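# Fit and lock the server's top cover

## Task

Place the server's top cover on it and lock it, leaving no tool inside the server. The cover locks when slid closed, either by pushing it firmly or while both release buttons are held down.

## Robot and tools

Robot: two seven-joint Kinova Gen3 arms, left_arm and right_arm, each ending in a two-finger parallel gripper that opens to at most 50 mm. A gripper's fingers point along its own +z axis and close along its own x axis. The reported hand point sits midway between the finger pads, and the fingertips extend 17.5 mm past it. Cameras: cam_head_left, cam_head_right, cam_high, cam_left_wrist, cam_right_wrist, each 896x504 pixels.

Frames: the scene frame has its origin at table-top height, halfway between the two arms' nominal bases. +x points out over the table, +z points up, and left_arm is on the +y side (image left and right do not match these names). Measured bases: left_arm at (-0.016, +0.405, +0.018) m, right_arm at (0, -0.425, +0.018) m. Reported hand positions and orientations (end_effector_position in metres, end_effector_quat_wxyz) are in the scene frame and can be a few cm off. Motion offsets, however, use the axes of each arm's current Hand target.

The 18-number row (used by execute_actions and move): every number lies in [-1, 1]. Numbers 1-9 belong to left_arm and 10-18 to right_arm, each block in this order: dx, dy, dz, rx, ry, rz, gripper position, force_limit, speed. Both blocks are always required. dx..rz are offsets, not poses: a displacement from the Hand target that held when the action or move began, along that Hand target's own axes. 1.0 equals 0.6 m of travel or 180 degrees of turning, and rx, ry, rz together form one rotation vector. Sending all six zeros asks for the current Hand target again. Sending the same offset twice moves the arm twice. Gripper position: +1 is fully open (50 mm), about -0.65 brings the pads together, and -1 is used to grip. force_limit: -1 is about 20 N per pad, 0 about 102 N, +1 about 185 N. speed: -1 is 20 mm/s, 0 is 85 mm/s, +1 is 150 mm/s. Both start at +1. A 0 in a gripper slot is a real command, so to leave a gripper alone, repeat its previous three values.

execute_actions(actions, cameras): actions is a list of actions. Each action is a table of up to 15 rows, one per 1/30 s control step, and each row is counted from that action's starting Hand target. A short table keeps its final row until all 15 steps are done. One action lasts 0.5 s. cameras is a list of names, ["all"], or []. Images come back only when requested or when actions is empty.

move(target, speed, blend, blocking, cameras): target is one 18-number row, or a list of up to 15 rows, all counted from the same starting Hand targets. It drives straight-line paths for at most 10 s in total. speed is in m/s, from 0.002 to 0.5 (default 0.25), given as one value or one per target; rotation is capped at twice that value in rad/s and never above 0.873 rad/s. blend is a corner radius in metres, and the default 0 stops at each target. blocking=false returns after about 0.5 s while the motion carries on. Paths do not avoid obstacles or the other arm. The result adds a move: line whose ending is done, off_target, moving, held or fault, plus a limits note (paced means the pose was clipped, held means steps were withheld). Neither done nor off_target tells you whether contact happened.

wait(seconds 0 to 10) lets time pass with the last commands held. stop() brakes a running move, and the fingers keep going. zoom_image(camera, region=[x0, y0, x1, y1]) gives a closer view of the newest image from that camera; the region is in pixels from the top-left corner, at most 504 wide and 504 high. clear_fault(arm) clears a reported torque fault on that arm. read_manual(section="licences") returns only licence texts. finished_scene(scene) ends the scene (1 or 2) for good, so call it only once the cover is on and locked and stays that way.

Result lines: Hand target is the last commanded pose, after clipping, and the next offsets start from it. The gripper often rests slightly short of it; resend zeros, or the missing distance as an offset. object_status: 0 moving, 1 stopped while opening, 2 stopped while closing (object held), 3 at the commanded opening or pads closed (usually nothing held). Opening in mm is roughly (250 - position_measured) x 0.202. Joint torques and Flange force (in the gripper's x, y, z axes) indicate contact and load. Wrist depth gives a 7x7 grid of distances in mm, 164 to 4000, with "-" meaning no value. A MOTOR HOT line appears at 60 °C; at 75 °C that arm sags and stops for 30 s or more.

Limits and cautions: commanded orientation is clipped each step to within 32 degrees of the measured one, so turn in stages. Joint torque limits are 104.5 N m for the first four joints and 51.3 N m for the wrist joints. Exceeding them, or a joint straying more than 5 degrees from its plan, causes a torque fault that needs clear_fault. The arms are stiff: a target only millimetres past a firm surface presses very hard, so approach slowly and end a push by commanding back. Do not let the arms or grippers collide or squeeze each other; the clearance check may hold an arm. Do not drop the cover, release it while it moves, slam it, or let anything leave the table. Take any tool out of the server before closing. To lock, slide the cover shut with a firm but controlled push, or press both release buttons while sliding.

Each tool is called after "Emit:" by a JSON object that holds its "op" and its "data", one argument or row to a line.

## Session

Emit:
{"op": "execute_actions", "data": {
  "actions": []
}}

Scene clock: 0.00 s.
left_arm: end_effector_position=(+0.2183, -0.0737, +0.2840) position_measured=3 object_status=3 end_effector_quat_wxyz=(+0.328, +0.262, +0.792, -0.442) | right_arm: end_effector_position=(+0.3317, -0.3458, +0.3049) position_measured=3 object_status=3 end_effector_quat_wxyz=(+0.027, +0.672, +0.740, +0.018)
Joint positions: left_arm=[0.783 0.285 0.043 2.482 2.627 0.825 0.798] | right_arm=[-0.295 0.044 0.008 1.81 0.032 1.23 1.322]
Joint velocities: within noise
Joint torques (N m): no reading
Motor temperatures (°C): left_arm=[36 40 35 42 40 44 42] | right_arm=[38 39 36 33 48 42 42]
Flange force (N): no reading
Wrist depth (mm): cam_left_wrist=[3546 3643 3527 2717 3349 809 456 / 366 3811 2947 2326 936 741 499 / 359 2360 2521 2360 862 680 556 / 372 391 2474 984 777 634 516 / - - 1120 870 705 588 489 / 3947 - 1015 795 649 542 449 / 2125 1208 902 724 596 507 411] | cam_right_wrist=[462 463 461 463 461 447 448 / 464 465 464 465 465 449 450 / 467 465 466 468 466 452 452 / 468 467 467 469 468 453 454 / 470 471 471 472 471 455 454 / 474 473 472 472 473 473 472 / 476 475 476 474 474 475 475]
Hand target: left_arm +0.2183, -0.0737, +0.2840; +0.328, +0.262, +0.792, -0.442 | right_arm +0.3317, -0.3458, +0.3049; +0.027, +0.672, +0.740, +0.018
Tool commands: left_gripper/position=+1.0 left_gripper/force_limit=+1.0 left_gripper/speed=+1.0 right_gripper/position=+1.0 right_gripper/force_limit=+1.0 right_gripper/speed=+1.0

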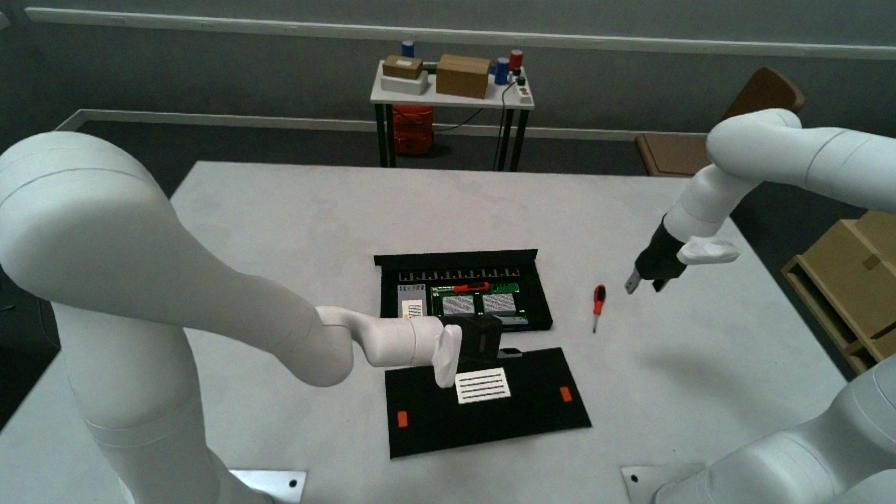

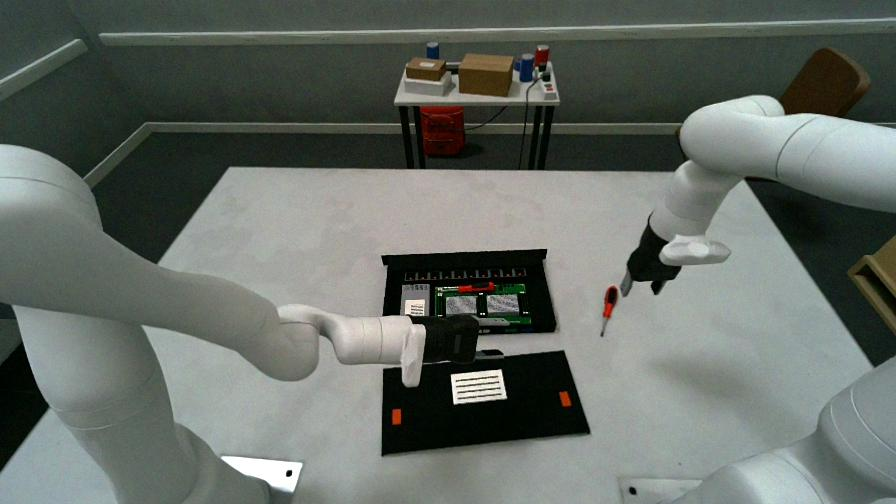

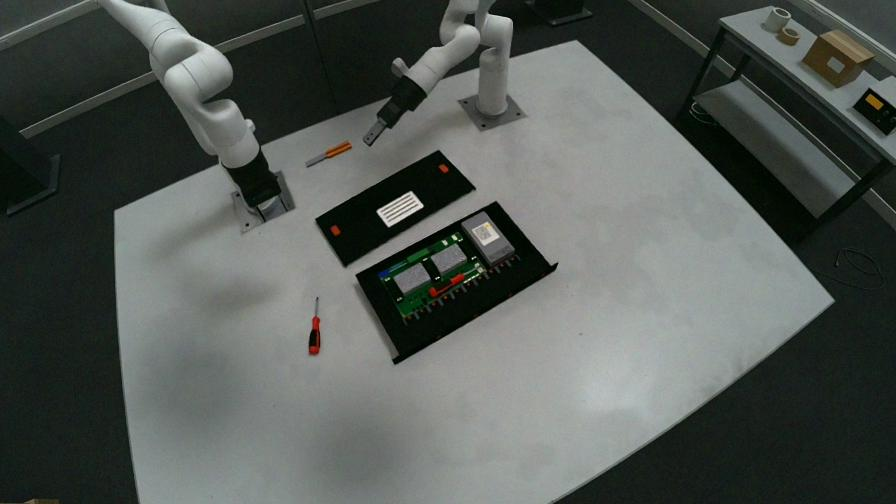

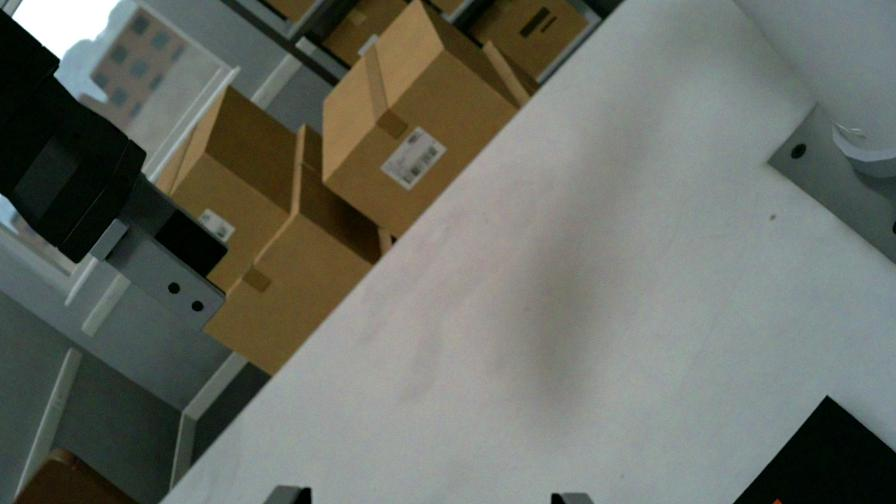

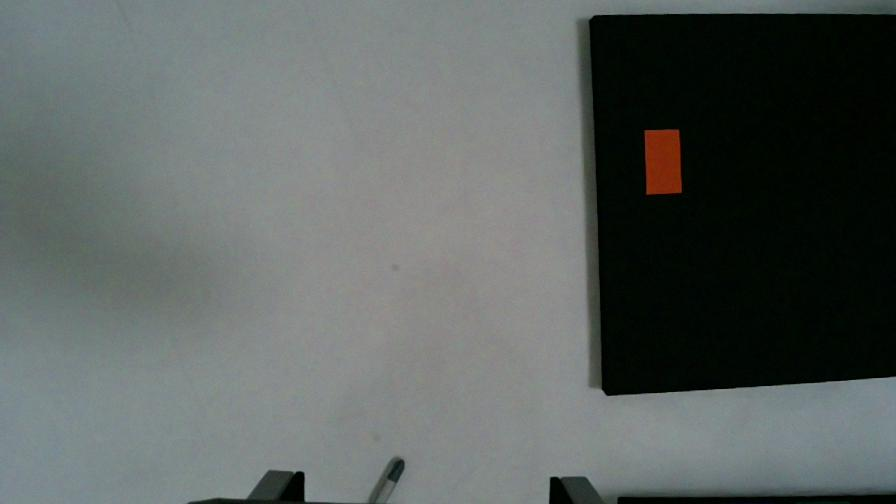

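Emit:
{"op": "zoom_image", "data": {
  "camera": "cam_high",
  "region": [345, 195, 565, 370]
}}

Emit:
{"op": "zoom_image", "data": {
  "camera": "cam_head_left",
  "region": [365, 240, 565, 340]
}}

Emit:
{"op": "zoom_image", "data": {
  "camera": "cam_head_right",
  "region": [370, 240, 570, 340]
}}

Emit:
{"op": "zoom_image", "data": {
  "camera": "cam_high",
  "region": [300, 140, 480, 280]
}}

Scaled by 2.291 from the camera's 896x504 image, which has a finer 1280x720 frame.

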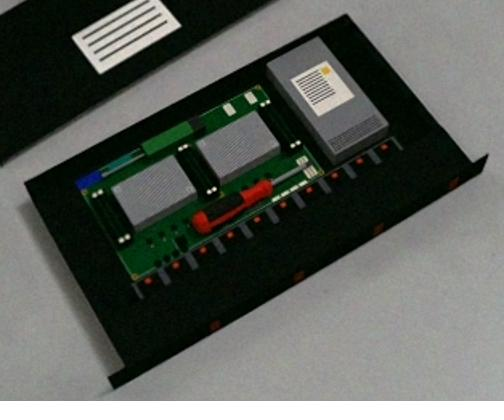

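Scaled by 2.520 from the camera's 896x504 image, which has a finer 1280x720 frame.

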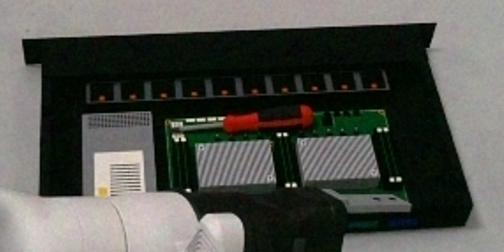

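Scaled by 2.520 from the camera's 896x504 image, which has a finer 1280x720 frame.

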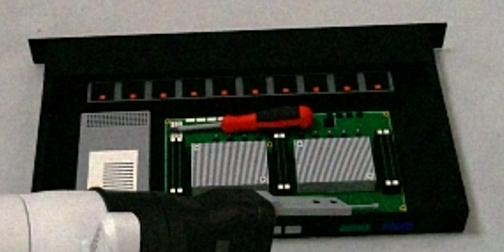

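Scaled by 2.800 from the camera's 896x504 image, which has a finer 1280x720 frame.

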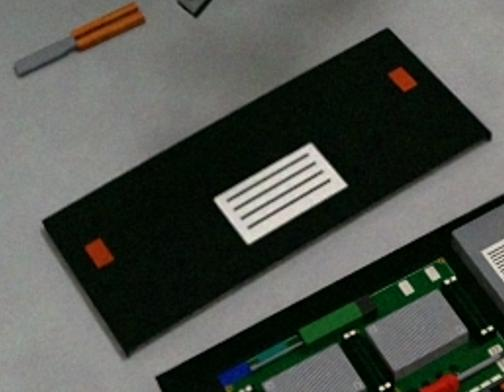

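Emit:
{"op": "move", "data": {
  "target": [-0.1908,0.4627,-0.2808,-0.3025,0.2245,-0.1793,1,0,0, 0.2368,0.2525,0.0372,0.0194,-0.0129,0.5306,1,0,0],
  "speed": 0.43,
  "cameras": ["all"]
}}

Scene clock: 7.10 s.
left_arm: end_effector_position=(+0.4396, +0.1900, +0.2897) position_measured=3 object_status=3 end_effector_quat_wxyz=(+0.001, +0.000, +1.000, +0.000) | right_arm: end_effector_position=(+0.4699, -0.1898, +0.2898) position_measured=3 object_status=3 end_effector_quat_wxyz=(+0.000, +1.000, +0.000, +0.000)
Joint positions: left_arm=[0.515 0.487 -0.238 1.265 0.113 1.401 3.443] | right_arm=[-0.563 0.537 0.183 1.184 -0.094 1.429 -0.441]
Joint torques (N m): left_arm=[0.51 -18.85 -1.39 -9.6 0.13 -0.21 -0.3] | right_arm=[0.28 -21.42 0.61 -11.48 0.32 0.3 -0.2]
Flange force (N): left_arm=[1.0 0.4 -1.0] | right_arm=[-5.2 2.7 7.0]
Wrist depth (mm): cam_left_wrist=[412 427 440 451 460 447 448 / 411 427 440 450 460 446 447 / 409 427 451 428 457 459 446 / 454 426 425 426 458 456 444 / 452 425 426 427 453 459 446 / 452 408 449 451 452 456 455 / 451 452 454 456 455 454 456] | cam_right_wrist=[440 454 448 428 431 413 460 / 439 455 447 430 436 412 459 / 439 455 448 428 449 428 460 / 439 453 446 427 447 426 459 / 439 454 446 430 449 412 413 / 438 453 451 451 454 454 458 / 438 454 450 451 452 457 459]
Hand target: left_arm +0.4396, +0.1900, +0.2897; +0.001, +0.000, +1.000, +0.000 | right_arm +0.4699, -0.1898, +0.2898; +0.000, +1.000, +0.000, +0.000
Off the commanded pose: left_arm 0.000 m, 0 deg | right_arm 0.000 m, 0 deg.
move: done; limits=paced

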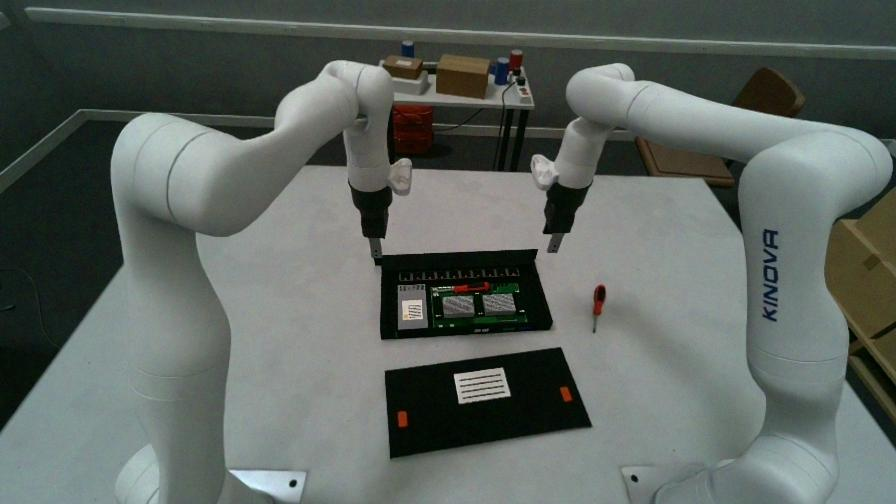

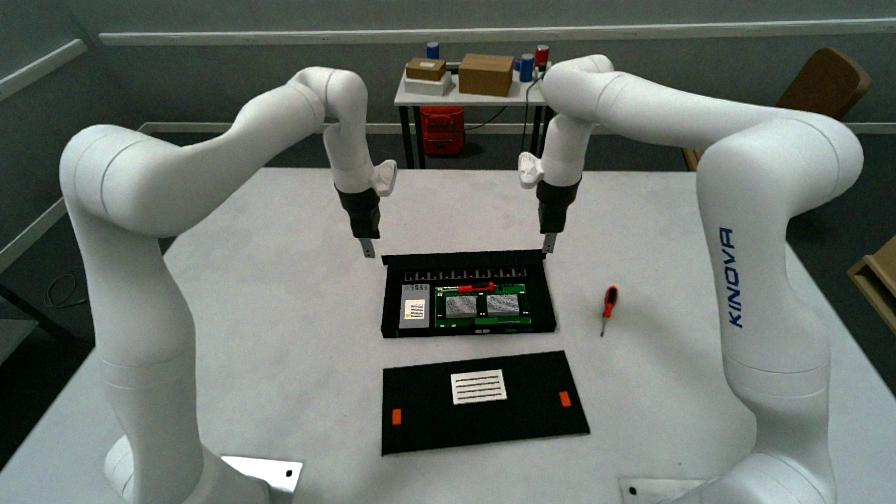

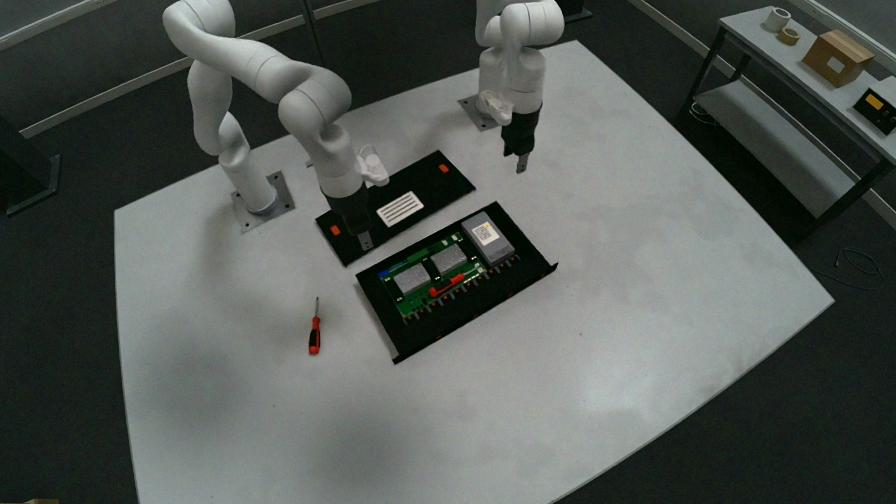

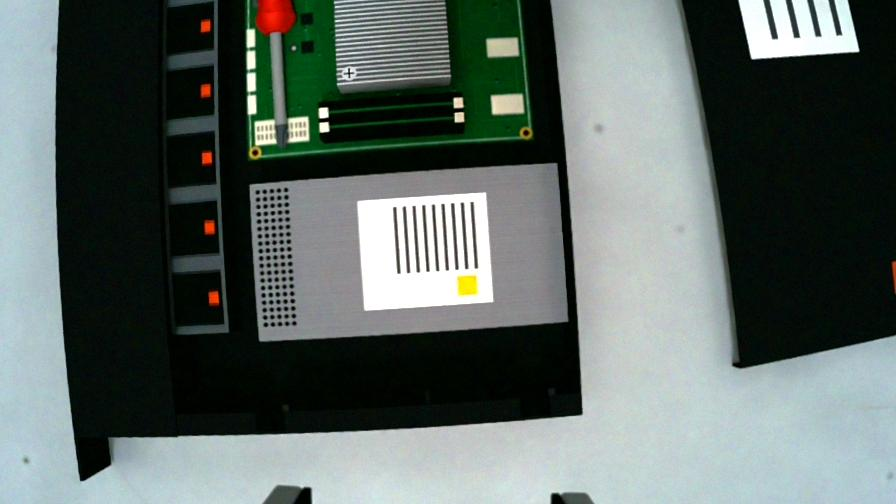

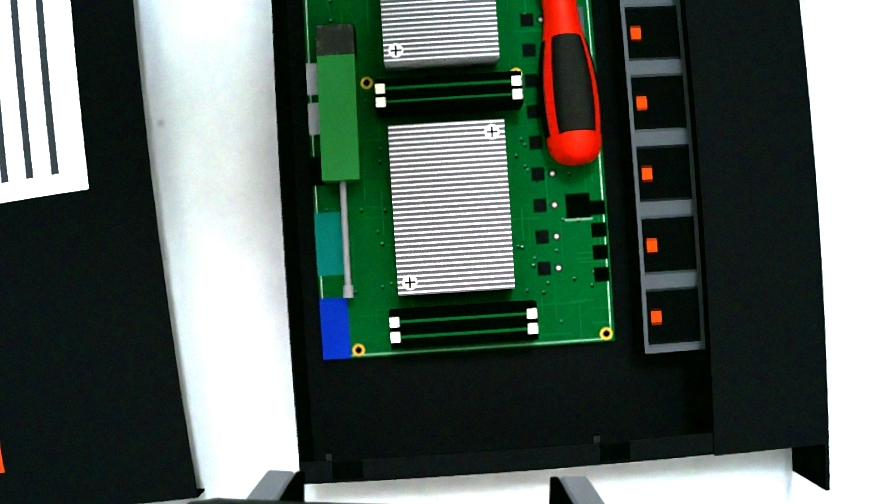

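Emit:
{"op": "zoom_image", "data": {
  "camera": "cam_left_wrist",
  "region": [40, 0, 340, 240]
}}

Emit:
{"op": "zoom_image", "data": {
  "camera": "cam_left_wrist",
  "region": [40, 240, 340, 504]
}}

Emit:
{"op": "zoom_image", "data": {
  "camera": "cam_left_wrist",
  "region": [320, 0, 620, 240]
}}

Emit:
{"op": "zoom_image", "data": {
  "camera": "cam_left_wrist",
  "region": [320, 240, 620, 504]
}}

Emit:
{"op": "zoom_image", "data": {
  "camera": "cam_right_wrist",
  "region": [250, 0, 550, 252]
}}

Emit:
{"op": "zoom_image", "data": {
  "camera": "cam_right_wrist",
  "region": [540, 0, 840, 252]
}}

Emit:
{"op": "zoom_image", "data": {
  "camera": "cam_right_wrist",
  "region": [250, 252, 550, 504]
}}

Emit:
{"op": "zoom_image", "data": {
  "camera": "cam_right_wrist",
  "region": [540, 252, 840, 504]
}}

Scaled by 1.680 from the camera's 896x504 image, which has a finer 1280x720 frame.

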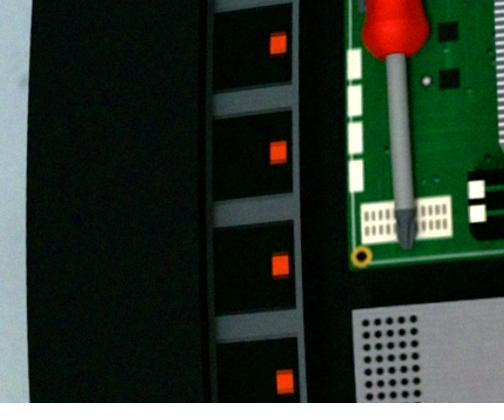

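Scaled by 1.680 from the camera's 896x504 image, which has a finer 1280x720 frame.

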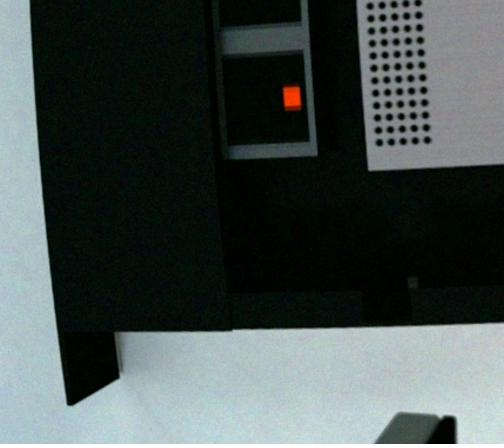

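Scaled by 1.680 from the camera's 896x504 image, which has a finer 1280x720 frame.

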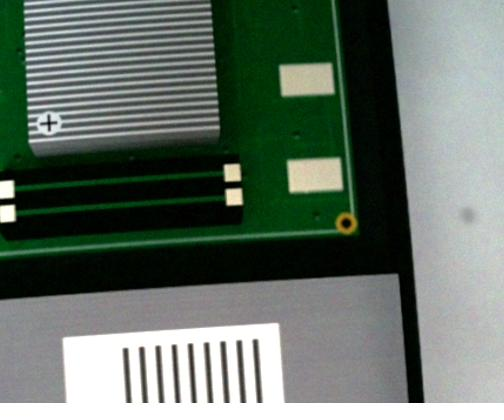

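Scaled by 1.680 from the camera's 896x504 image, which has a finer 1280x720 frame.

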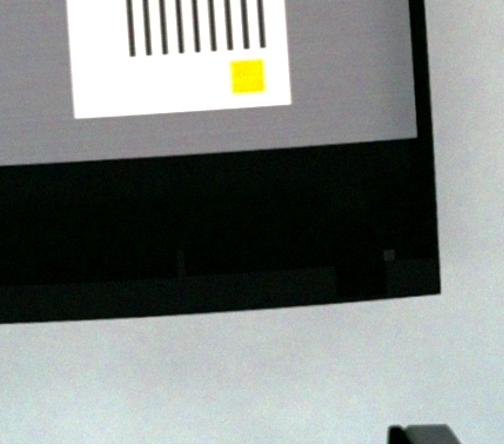

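Scaled by 1.680 from the camera's 896x504 image, which has a finer 1280x720 frame.

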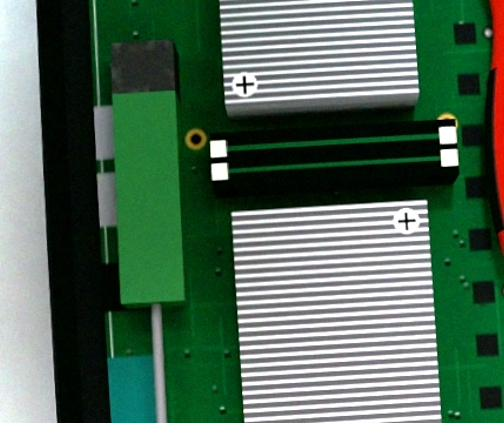

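Scaled by 1.680 from the camera's 896x504 image, which has a finer 1280x720 frame.

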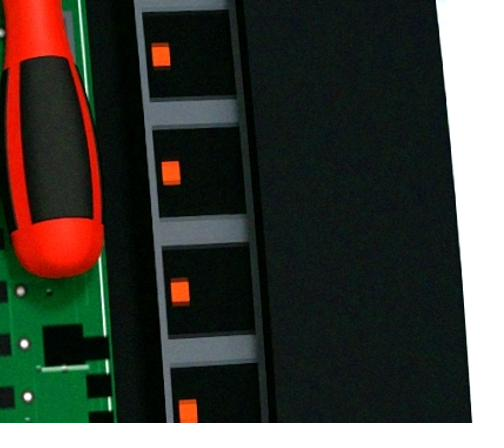

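Scaled by 1.680 from the camera's 896x504 image, which has a finer 1280x720 frame.

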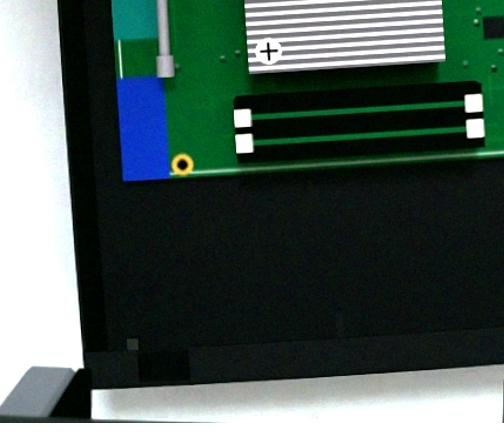

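Scaled by 1.680 from the camera's 896x504 image, which has a finer 1280x720 frame.

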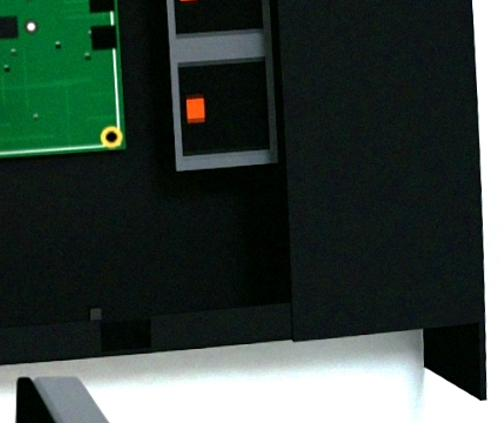

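Emit:
{"op": "move", "data": {
  "target": [-0.1307,-0.1,0.1495,0,0,-0.0306,0.175,-0.6,-0.5, -0.0738,-0.2047,0.2497,0,0,-0.02,0.34,-0.6,-0.5],
  "speed": 0.25,
  "cameras": ["cam_left_wrist", "cam_right_wrist", "cam_high"]
}}

Scene clock: 11.50 s.
left_arm: end_effector_position=(+0.5181, +0.1298, +0.2002) position_measured=126 object_status=3 end_effector_quat_wxyz=(+0.001, -0.048, +0.999, +0.000) | right_arm: end_effector_position=(+0.4255, -0.0672, +0.1400) position_measured=101 object_status=3 end_effector_quat_wxyz=(+0.000, +1.000, +0.032, +0.000)
Joint positions: left_arm=[0.518 0.782 -0.228 1.025 0.164 1.35 3.574] | right_arm=[-0.764 0.725 0.126 1.341 -0.094 1.082 -0.611]
Joint torques (N m): left_arm=[0.5 -23.91 -1.6 -9.74 0.1 -0.19 -0.29] | right_arm=[0.24 -23.66 0.69 -10.46 0.31 0.34 -0.17]
Flange force (N): left_arm=[1.9 1.3 -0.4] | right_arm=[-5.4 3.8 5.4]
Wrist depth (mm): cam_left_wrist=[366 321 338 360 341 344 372 / 365 321 337 361 341 361 372 / 365 320 335 359 340 361 369 / 364 319 336 359 342 360 369 / 363 318 335 356 363 362 369 / 362 318 334 335 336 337 368 / 362 318 333 335 335 336 368] | cam_right_wrist=[289 305 305 302 280 302 288 / 289 304 305 298 278 299 288 / 289 304 305 298 278 299 299 / 289 304 305 297 278 283 287 / 289 304 305 279 278 287 279 / 288 304 305 279 279 282 277 / 288 304 301 279 278 284 277]
Hand target: left_arm +0.5181, +0.1298, +0.2001; +0.001, -0.048, +0.999, +0.000 | right_arm +0.4255, -0.0671, +0.1400; +0.000, +1.000, +0.032, +0.000
Off the commanded pose: left_arm 0.000 m, 0 deg | right_arm 0.000 m, 0 deg.
move: done
Images, in order (width x height): cam_high 896x504, cam_left_wrist 896x504, cam_right_wrist 896x504.

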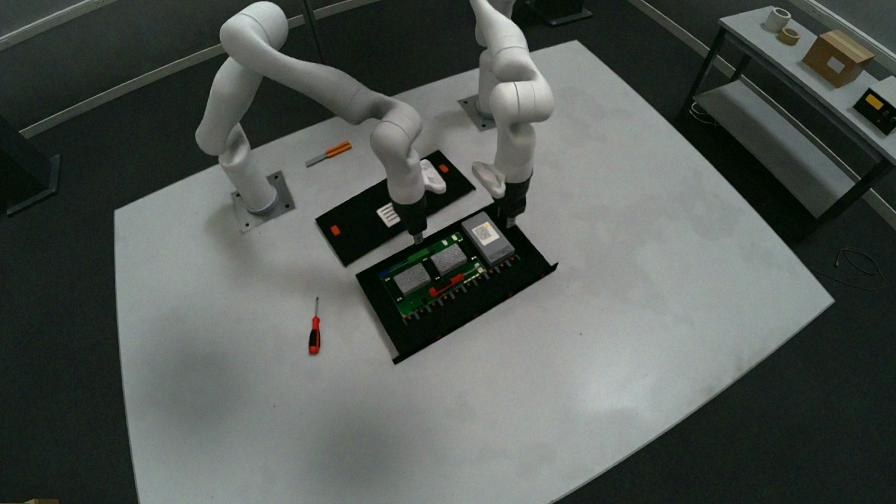

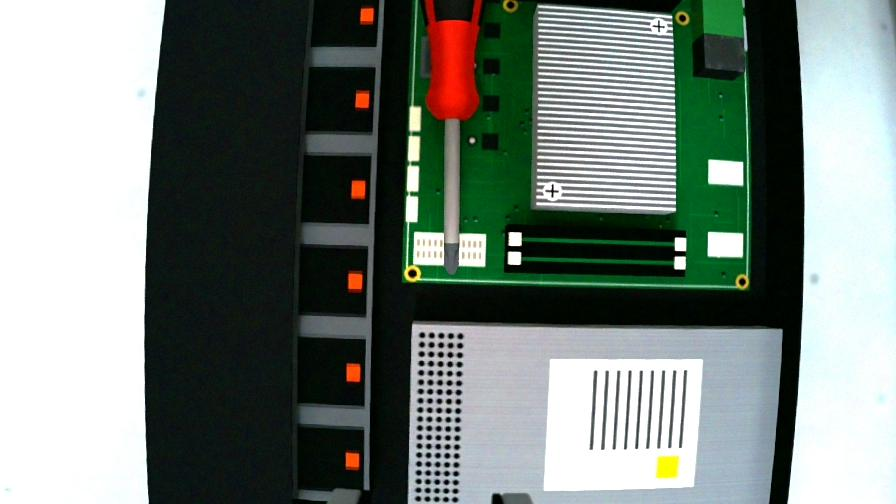

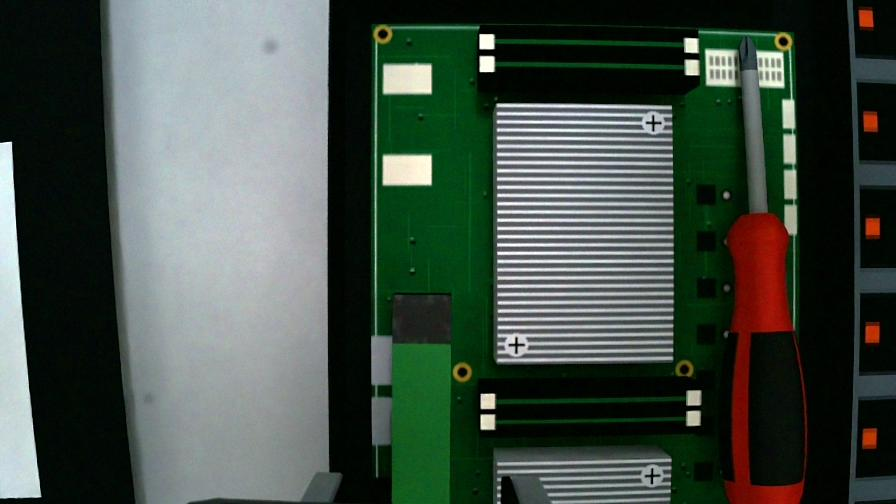

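Emit:
{"op": "move", "data": {
  "target": [
    [0,0,0,0,0,0,0.175,-0.6,-0.5, -0.0018,0.0217,0.1333,0,0,0,0.142,-0.6,-0.5],
    [0,0,0,0,0,0,0.175,-0.6,-0.5, -0.0018,0.0217,0.1717,0,0,0,0.142,-0.6,-0.5]
  ],
  "speed": [0.2,0.06],
  "blend": [0.008,0],
  "cameras": ["cam_right_wrist"]
}}

Scene clock: 16.43 s.
left_arm: end_effector_position=(+0.5181, +0.1299, +0.2001) position_measured=126 object_status=3 end_effector_quat_wxyz=(+0.001, -0.048, +0.999, +0.000) | right_arm: end_effector_position=(+0.4253, -0.0802, +0.0370) position_measured=131 object_status=3 end_effector_quat_wxyz=(+0.000, +1.000, +0.032, +0.000)
Joint positions: left_arm=[0.518 0.782 -0.228 1.024 0.164 1.35 3.574] | right_arm=[-0.738 0.852 0.107 1.469 -0.109 0.827 -0.58]
Joint torques (N m): left_arm=[0.48 -23.77 -1.6 -9.4 0.09 -0.26 -0.3] | right_arm=[0.29 -23.86 0.73 -9.04 0.34 0.34 -0.19]
Flange force (N): left_arm=[0.6 0.4 -1.4] | right_arm=[-6.2 4.0 3.9]
Wrist depth (mm): cam_left_wrist=[366 321 338 360 341 344 372 / 366 320 338 360 340 361 370 / 366 321 336 359 340 361 369 / 365 319 336 358 342 361 368 / 364 318 334 356 363 363 367 / 363 317 335 335 336 337 366 / 362 317 334 335 334 337 367] | cam_right_wrist=[201 202 196 195 175 175 196 / 202 202 197 194 175 175 196 / 201 202 197 194 175 175 196 / 201 202 198 194 175 175 196 / 201 202 198 176 175 175 195 / 201 202 176 177 177 180 180 / 201 201 176 176 177 177 195]
Hand target: left_arm +0.5181, +0.1299, +0.2001; +0.001, -0.048, +0.999, +0.000 | right_arm +0.4252, -0.0802, +0.0370; +0.000, +1.000, +0.032, +0.000
Off the commanded pose: left_arm 0.000 m, 0 deg | right_arm 0.000 m, 0 deg.
move: done
Images, in order (width x height): cam_right_wrist 896x504.

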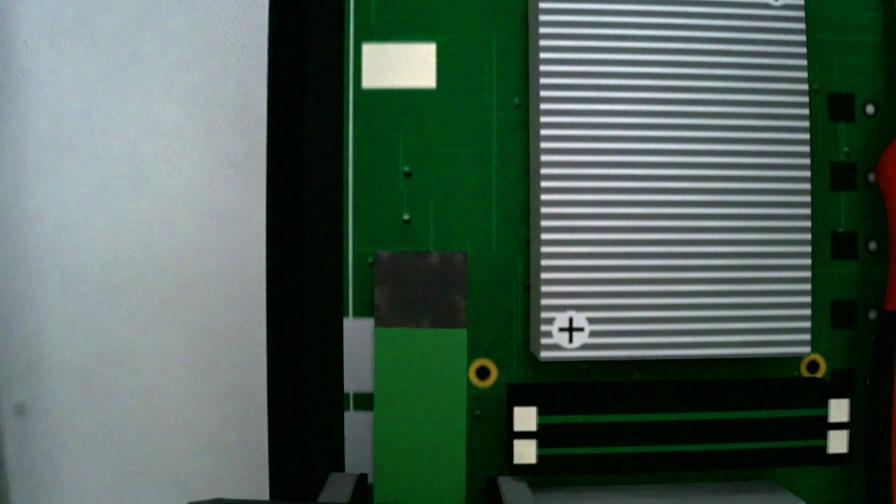

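Emit:
{"op": "move", "data": {
  "target": [
    [0,0,0,0,0,0,0.175,-0.6,-0.5,0,0,0,0,0,0,-1,-0.6,-0.5],
    [0,0,0,0,0,0,0.175,-0.6,-0.5,0,0,-0.1717,0,0,0,-1,-0.6,-0.5]
  ],
  "speed": 0.2,
  "cameras": ["cam_right_wrist"]
}}

Scene clock: 19.20 s.
left_arm: end_effector_position=(+0.5181, +0.1299, +0.2001) position_measured=126 object_status=3 end_effector_quat_wxyz=(+0.001, -0.048, +0.999, +0.000) | right_arm: end_effector_position=(+0.4253, -0.0802, +0.1399) position_measured=165 object_status=2 end_effector_quat_wxyz=(+0.000, +1.000, +0.032, +0.000)
Joint positions: left_arm=[0.518 0.782 -0.228 1.024 0.164 1.35 3.574] | right_arm=[-0.748 0.707 0.126 1.377 -0.093 1.064 -0.593]
Joint torques (N m): left_arm=[0.52 -23.76 -1.63 -9.41 0.11 -0.25 -0.28] | right_arm=[0.24 -23.42 0.65 -10.6 0.29 0.41 -0.21]
Flange force (N): left_arm=[0.6 0.6 -1.3] | right_arm=[-5.9 4.2 6.1]
Wrist depth (mm): cam_left_wrist=[367 321 338 360 341 362 371 / 367 321 336 360 341 361 371 / 366 320 337 361 341 361 370 / 364 320 337 359 341 360 370 / 364 317 336 356 362 362 369 / 364 318 335 335 335 336 368 / 363 318 334 335 335 335 366] | cam_right_wrist=[289 304 305 297 280 299 291 / 289 304 305 298 278 299 290 / 289 304 305 297 278 298 291 / 288 305 305 297 278 284 291 / 289 303 304 176 277 285 277 / 289 304 304 176 280 284 276 / 289 304 304 176 278 298 278]
Hand target: left_arm +0.5181, +0.1299, +0.2001; +0.001, -0.048, +0.999, +0.000 | right_arm +0.4253, -0.0802, +0.1400; +0.000, +1.000, +0.032, +0.000
Off the commanded pose: left_arm 0.000 m, 0 deg | right_arm 0.000 m, 0 deg.
move: done
Images, in order (width x height): cam_right_wrist 896x504.

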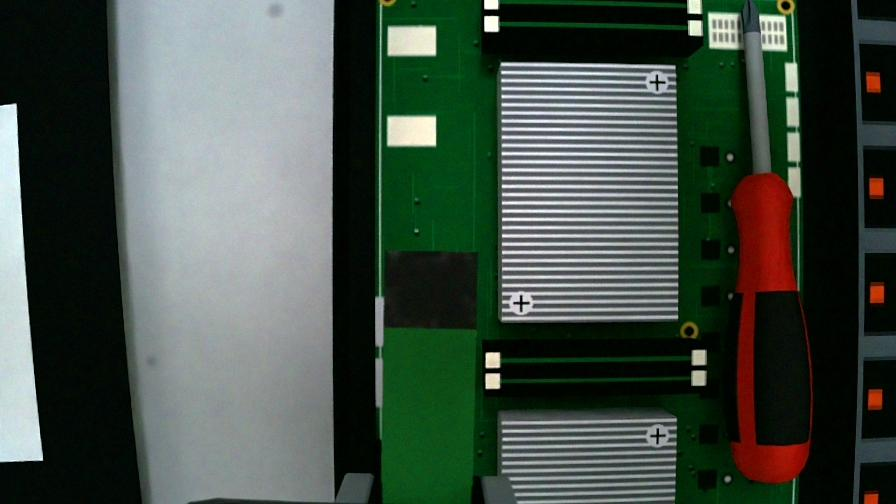

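Emit:
{"op": "move", "data": {
  "target": [
    [0,0,0,0,0,0,0.175,-0.6,-0.5,-0.14593,0.57483,0,0,0,0,-1,-0.6,-0.5],
    [0.01233,-0.2272,0.1,0,0,0,0.175,-0.6,-0.5,-0.14593,0.57483,0.15833,0,0,0,-1,-0.6,-0.5],
    [0.01233,-0.2272,0.1,0,0,0,0.175,-0.6,-0.5,-0.14593,0.57483,0.18333,0,0,0,-1,-0.6,-0.5],
    [0.01233,-0.2272,0.1,0,0,0,0.175,-0.6,-0.5,-0.14593,0.57483,0.18333,0,0,0,0.142,-0.6,-0.5],
    [0.01233,-0.2272,0.1,0,0,0,0.175,-0.6,-0.5,-0.14593,0.57483,0.03,0,0,0,0.142,-0.6,-0.5]
  ],
  "speed": [0.3,0.25,0.04,0.1,0.25],
  "blend": [0.03,0.004,0,0,0],
  "cameras": ["cam_left_wrist","cam_right_wrist"]
}}

Scene clock: 24.30 s.
left_arm: end_effector_position=(+0.5239, -0.0066, +0.1403) position_measured=126 object_status=3 end_effector_quat_wxyz=(+0.001, -0.048, +0.999, +0.000) | right_arm: end_effector_position=(+0.3596, -0.4299, +0.1221) position_measured=131 object_status=3 end_effector_quat_wxyz=(+0.000, +1.000, +0.032, +0.000)
Joint positions: left_arm=[0.652 1.059 -0.2 0.635 0.175 1.456 3.788] | right_arm=[-0.158 0.386 0.197 2.065 -0.114 0.7 0.127]
Joint torques (N m): left_arm=[0.55 -27.51 -1.22 -9.56 0.1 -0.26 -0.28] | right_arm=[0.31 -14.97 0.4 -8.17 0.39 0.29 -0.26]
Flange force (N): left_arm=[0.7 0.9 -1.3] | right_arm=[-4.7 -0.2 6.5]
Wrist depth (mm): cam_left_wrist=[306 260 277 299 282 302 302 / 305 260 277 299 280 301 292 / 304 260 276 299 279 280 300 / 305 259 276 275 278 278 299 / 258 258 275 274 280 299 299 / 303 258 275 297 278 299 300 / 257 256 274 295 278 297 298] | cam_right_wrist=[287 288 288 288 289 290 290 / 287 288 287 288 289 290 290 / 286 287 288 288 289 290 291 / 286 287 288 288 288 289 290 / 286 287 287 288 288 289 273 / 286 287 287 288 289 289 290 / 286 286 287 271 289 289 290]
Hand target: left_arm +0.5239, -0.0066, +0.1403; +0.001, -0.048, +0.999, +0.000 | right_arm +0.3597, -0.4299, +0.1222; +0.000, +1.000, +0.032, +0.000
Off the commanded pose: left_arm 0.000 m, 0 deg | right_arm 0.000 m, 0 deg.
move: done
Images, in order (width x height): cam_left_wrist 896x504, cam_right_wrist 896x504.

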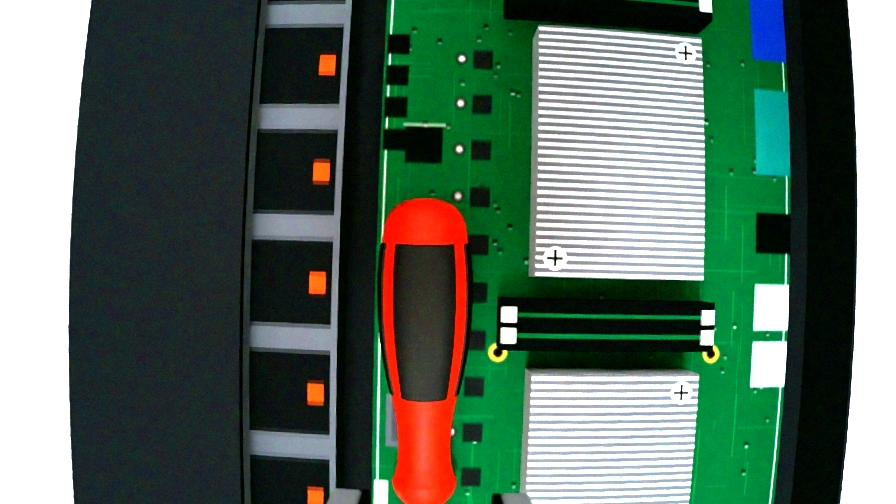

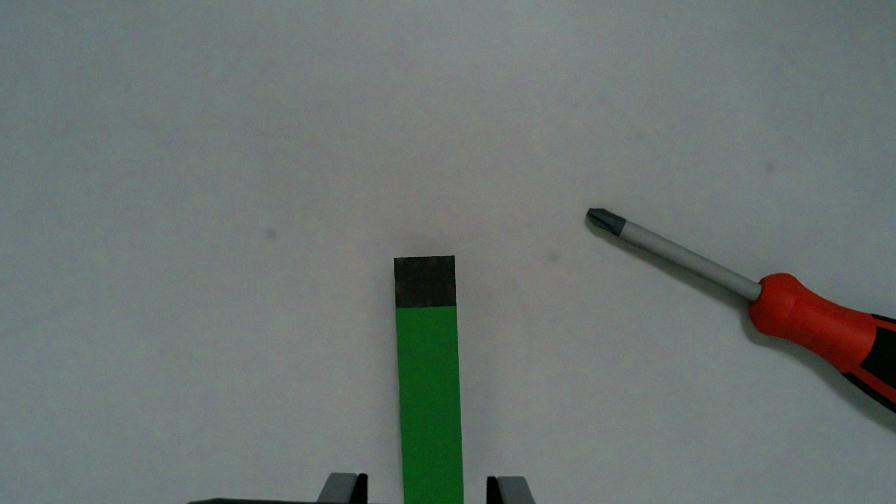

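Emit:
{"op": "zoom_image", "data": {
  "camera": "cam_left_wrist",
  "region": [330, 340, 530, 504]
}}

Scaled by 2.520 from the camera's 896x504 image, which has a finer 1280x720 frame.

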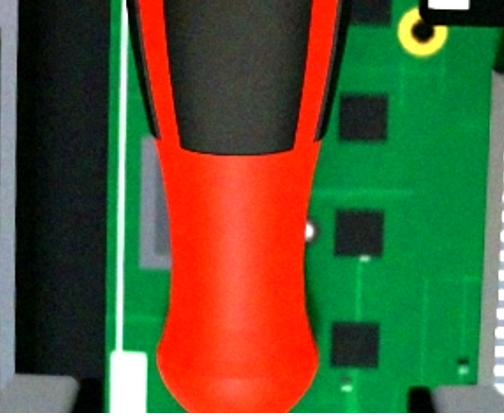

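Emit:
{"op": "move", "data": {
  "target": [
    [0,0,0.15883,0,0,0,0.175,-0.6,-0.5,0.0154,-0.2327,-0.1297,0,0,-0.0268,1,0,0],
    [0,0,0.18717,0,0,0,0.175,-0.6,-0.5,0.0154,-0.2327,-0.1297,0,0,-0.0268,1,0,0],
    [0,0,0.18717,0,0,0,-1,-0.6,-0.5,0.0154,-0.2327,-0.1297,0,0,-0.0268,1,0,0],
    [0,0,0,0,0,0,-1,-0.6,-0.5,0.0154,-0.2327,-0.1297,0,0,-0.0268,1,0,0]
  ],
  "speed": [0.25,0.05,0.1,0.2],
  "blend": [0.003,0,0,0],
  "cameras": ["cam_left_wrist","cam_right_wrist","cam_high"]
}}

Scene clock: 29.10 s.
left_arm: end_effector_position=(+0.5239, -0.0066, +0.1403) position_measured=163 object_status=2 end_effector_quat_wxyz=(+0.001, -0.048, +0.999, +0.000) | right_arm: end_effector_position=(+0.3601, -0.2900, +0.1999) position_measured=3 object_status=3 end_effector_quat_wxyz=(+0.000, +0.997, +0.074, +0.000)
Joint positions: left_arm=[0.652 1.059 -0.2 0.636 0.175 1.456 3.788] | right_arm=[-0.478 0.296 0.133 1.867 -0.046 0.981 -0.227]
Joint torques (N m): left_arm=[0.53 -27.6 -1.2 -10.02 0.14 -0.33 -0.27] | right_arm=[0.27 -15.24 0.06 -9.94 0.28 0.28 -0.18]
Flange force (N): left_arm=[3.1 3.1 -0.5] | right_arm=[-3.5 1.1 6.6]
Wrist depth (mm): cam_left_wrist=[306 260 277 300 282 301 301 / 305 260 277 299 280 300 292 / 305 259 276 299 279 280 300 / 303 259 275 - 279 279 299 / 258 259 275 - 280 298 299 / 302 257 274 - 278 298 299 / 257 257 274 - 277 298 299] | cam_right_wrist=[350 350 351 366 367 360 341 / 349 350 350 366 367 358 342 / 348 349 351 367 366 363 362 / 349 349 351 366 367 364 365 / 363 365 365 366 367 368 368 / 363 364 365 365 367 368 367 / 363 364 365 366 367 368 369]
Hand target: left_arm +0.5239, -0.0066, +0.1403; +0.001, -0.048, +0.999, +0.000 | right_arm +0.3601, -0.2900, +0.1999; +0.000, +0.997, +0.074, +0.000
Off the commanded pose: left_arm 0.000 m, 0 deg | right_arm 0.000 m, 0 deg.
move: done
Images, in order (width x height): cam_high 896x504, cam_left_wrist 896x504, cam_right_wrist 896x504.

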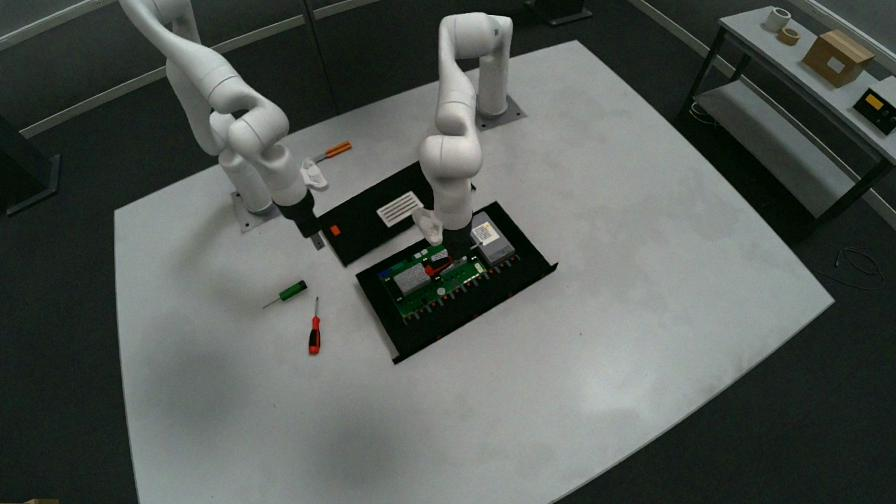

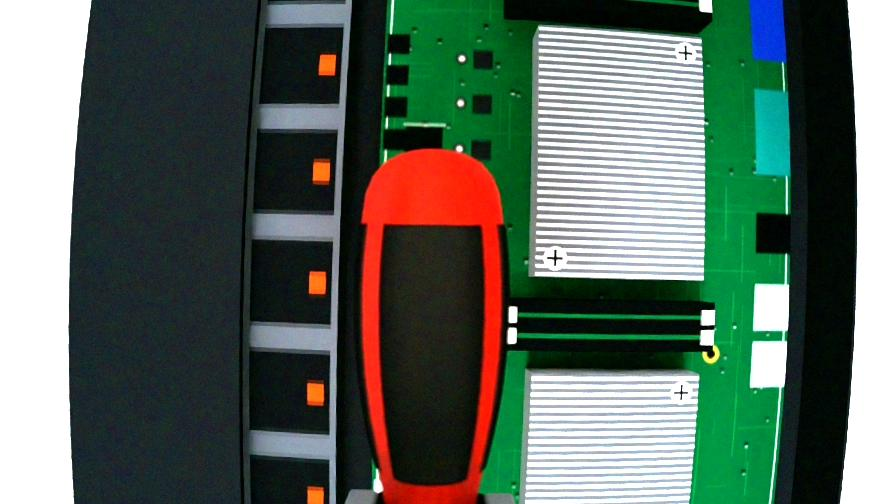

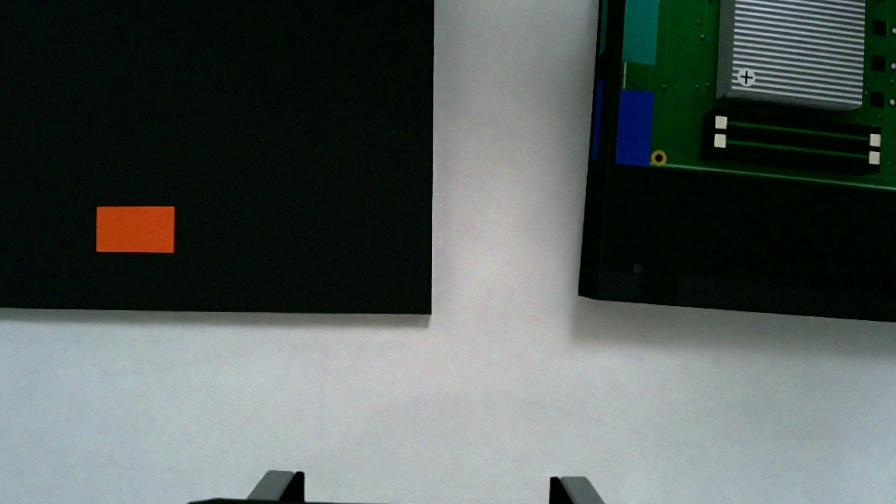

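Emit:
{"op": "zoom_image", "data": {
  "camera": "cam_right_wrist",
  "region": [540, 180, 740, 360]
}}

Emit:
{"op": "zoom_image", "data": {
  "camera": "cam_right_wrist",
  "region": [540, 0, 740, 180]
}}

Scaled by 2.520 from the camera's 896x504 image, which has a finer 1280x720 frame.

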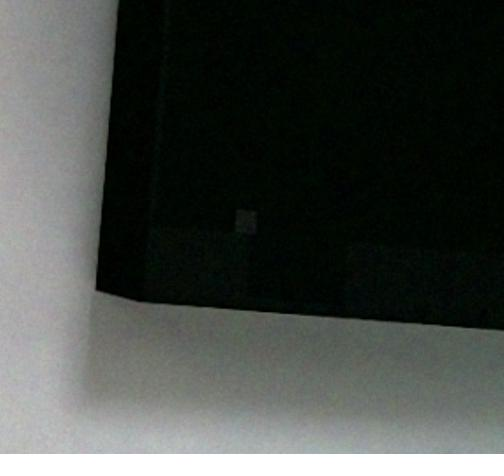

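Scaled by 2.520 from the camera's 896x504 image, which has a finer 1280x720 frame.

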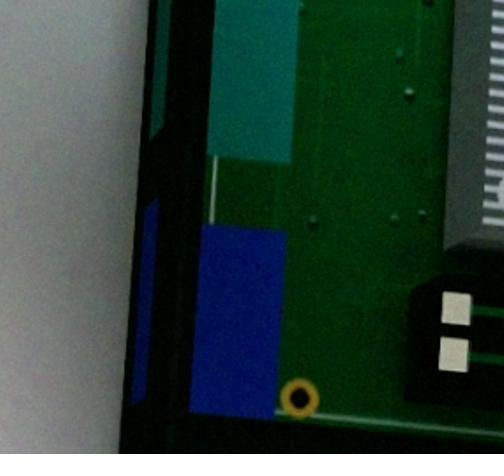

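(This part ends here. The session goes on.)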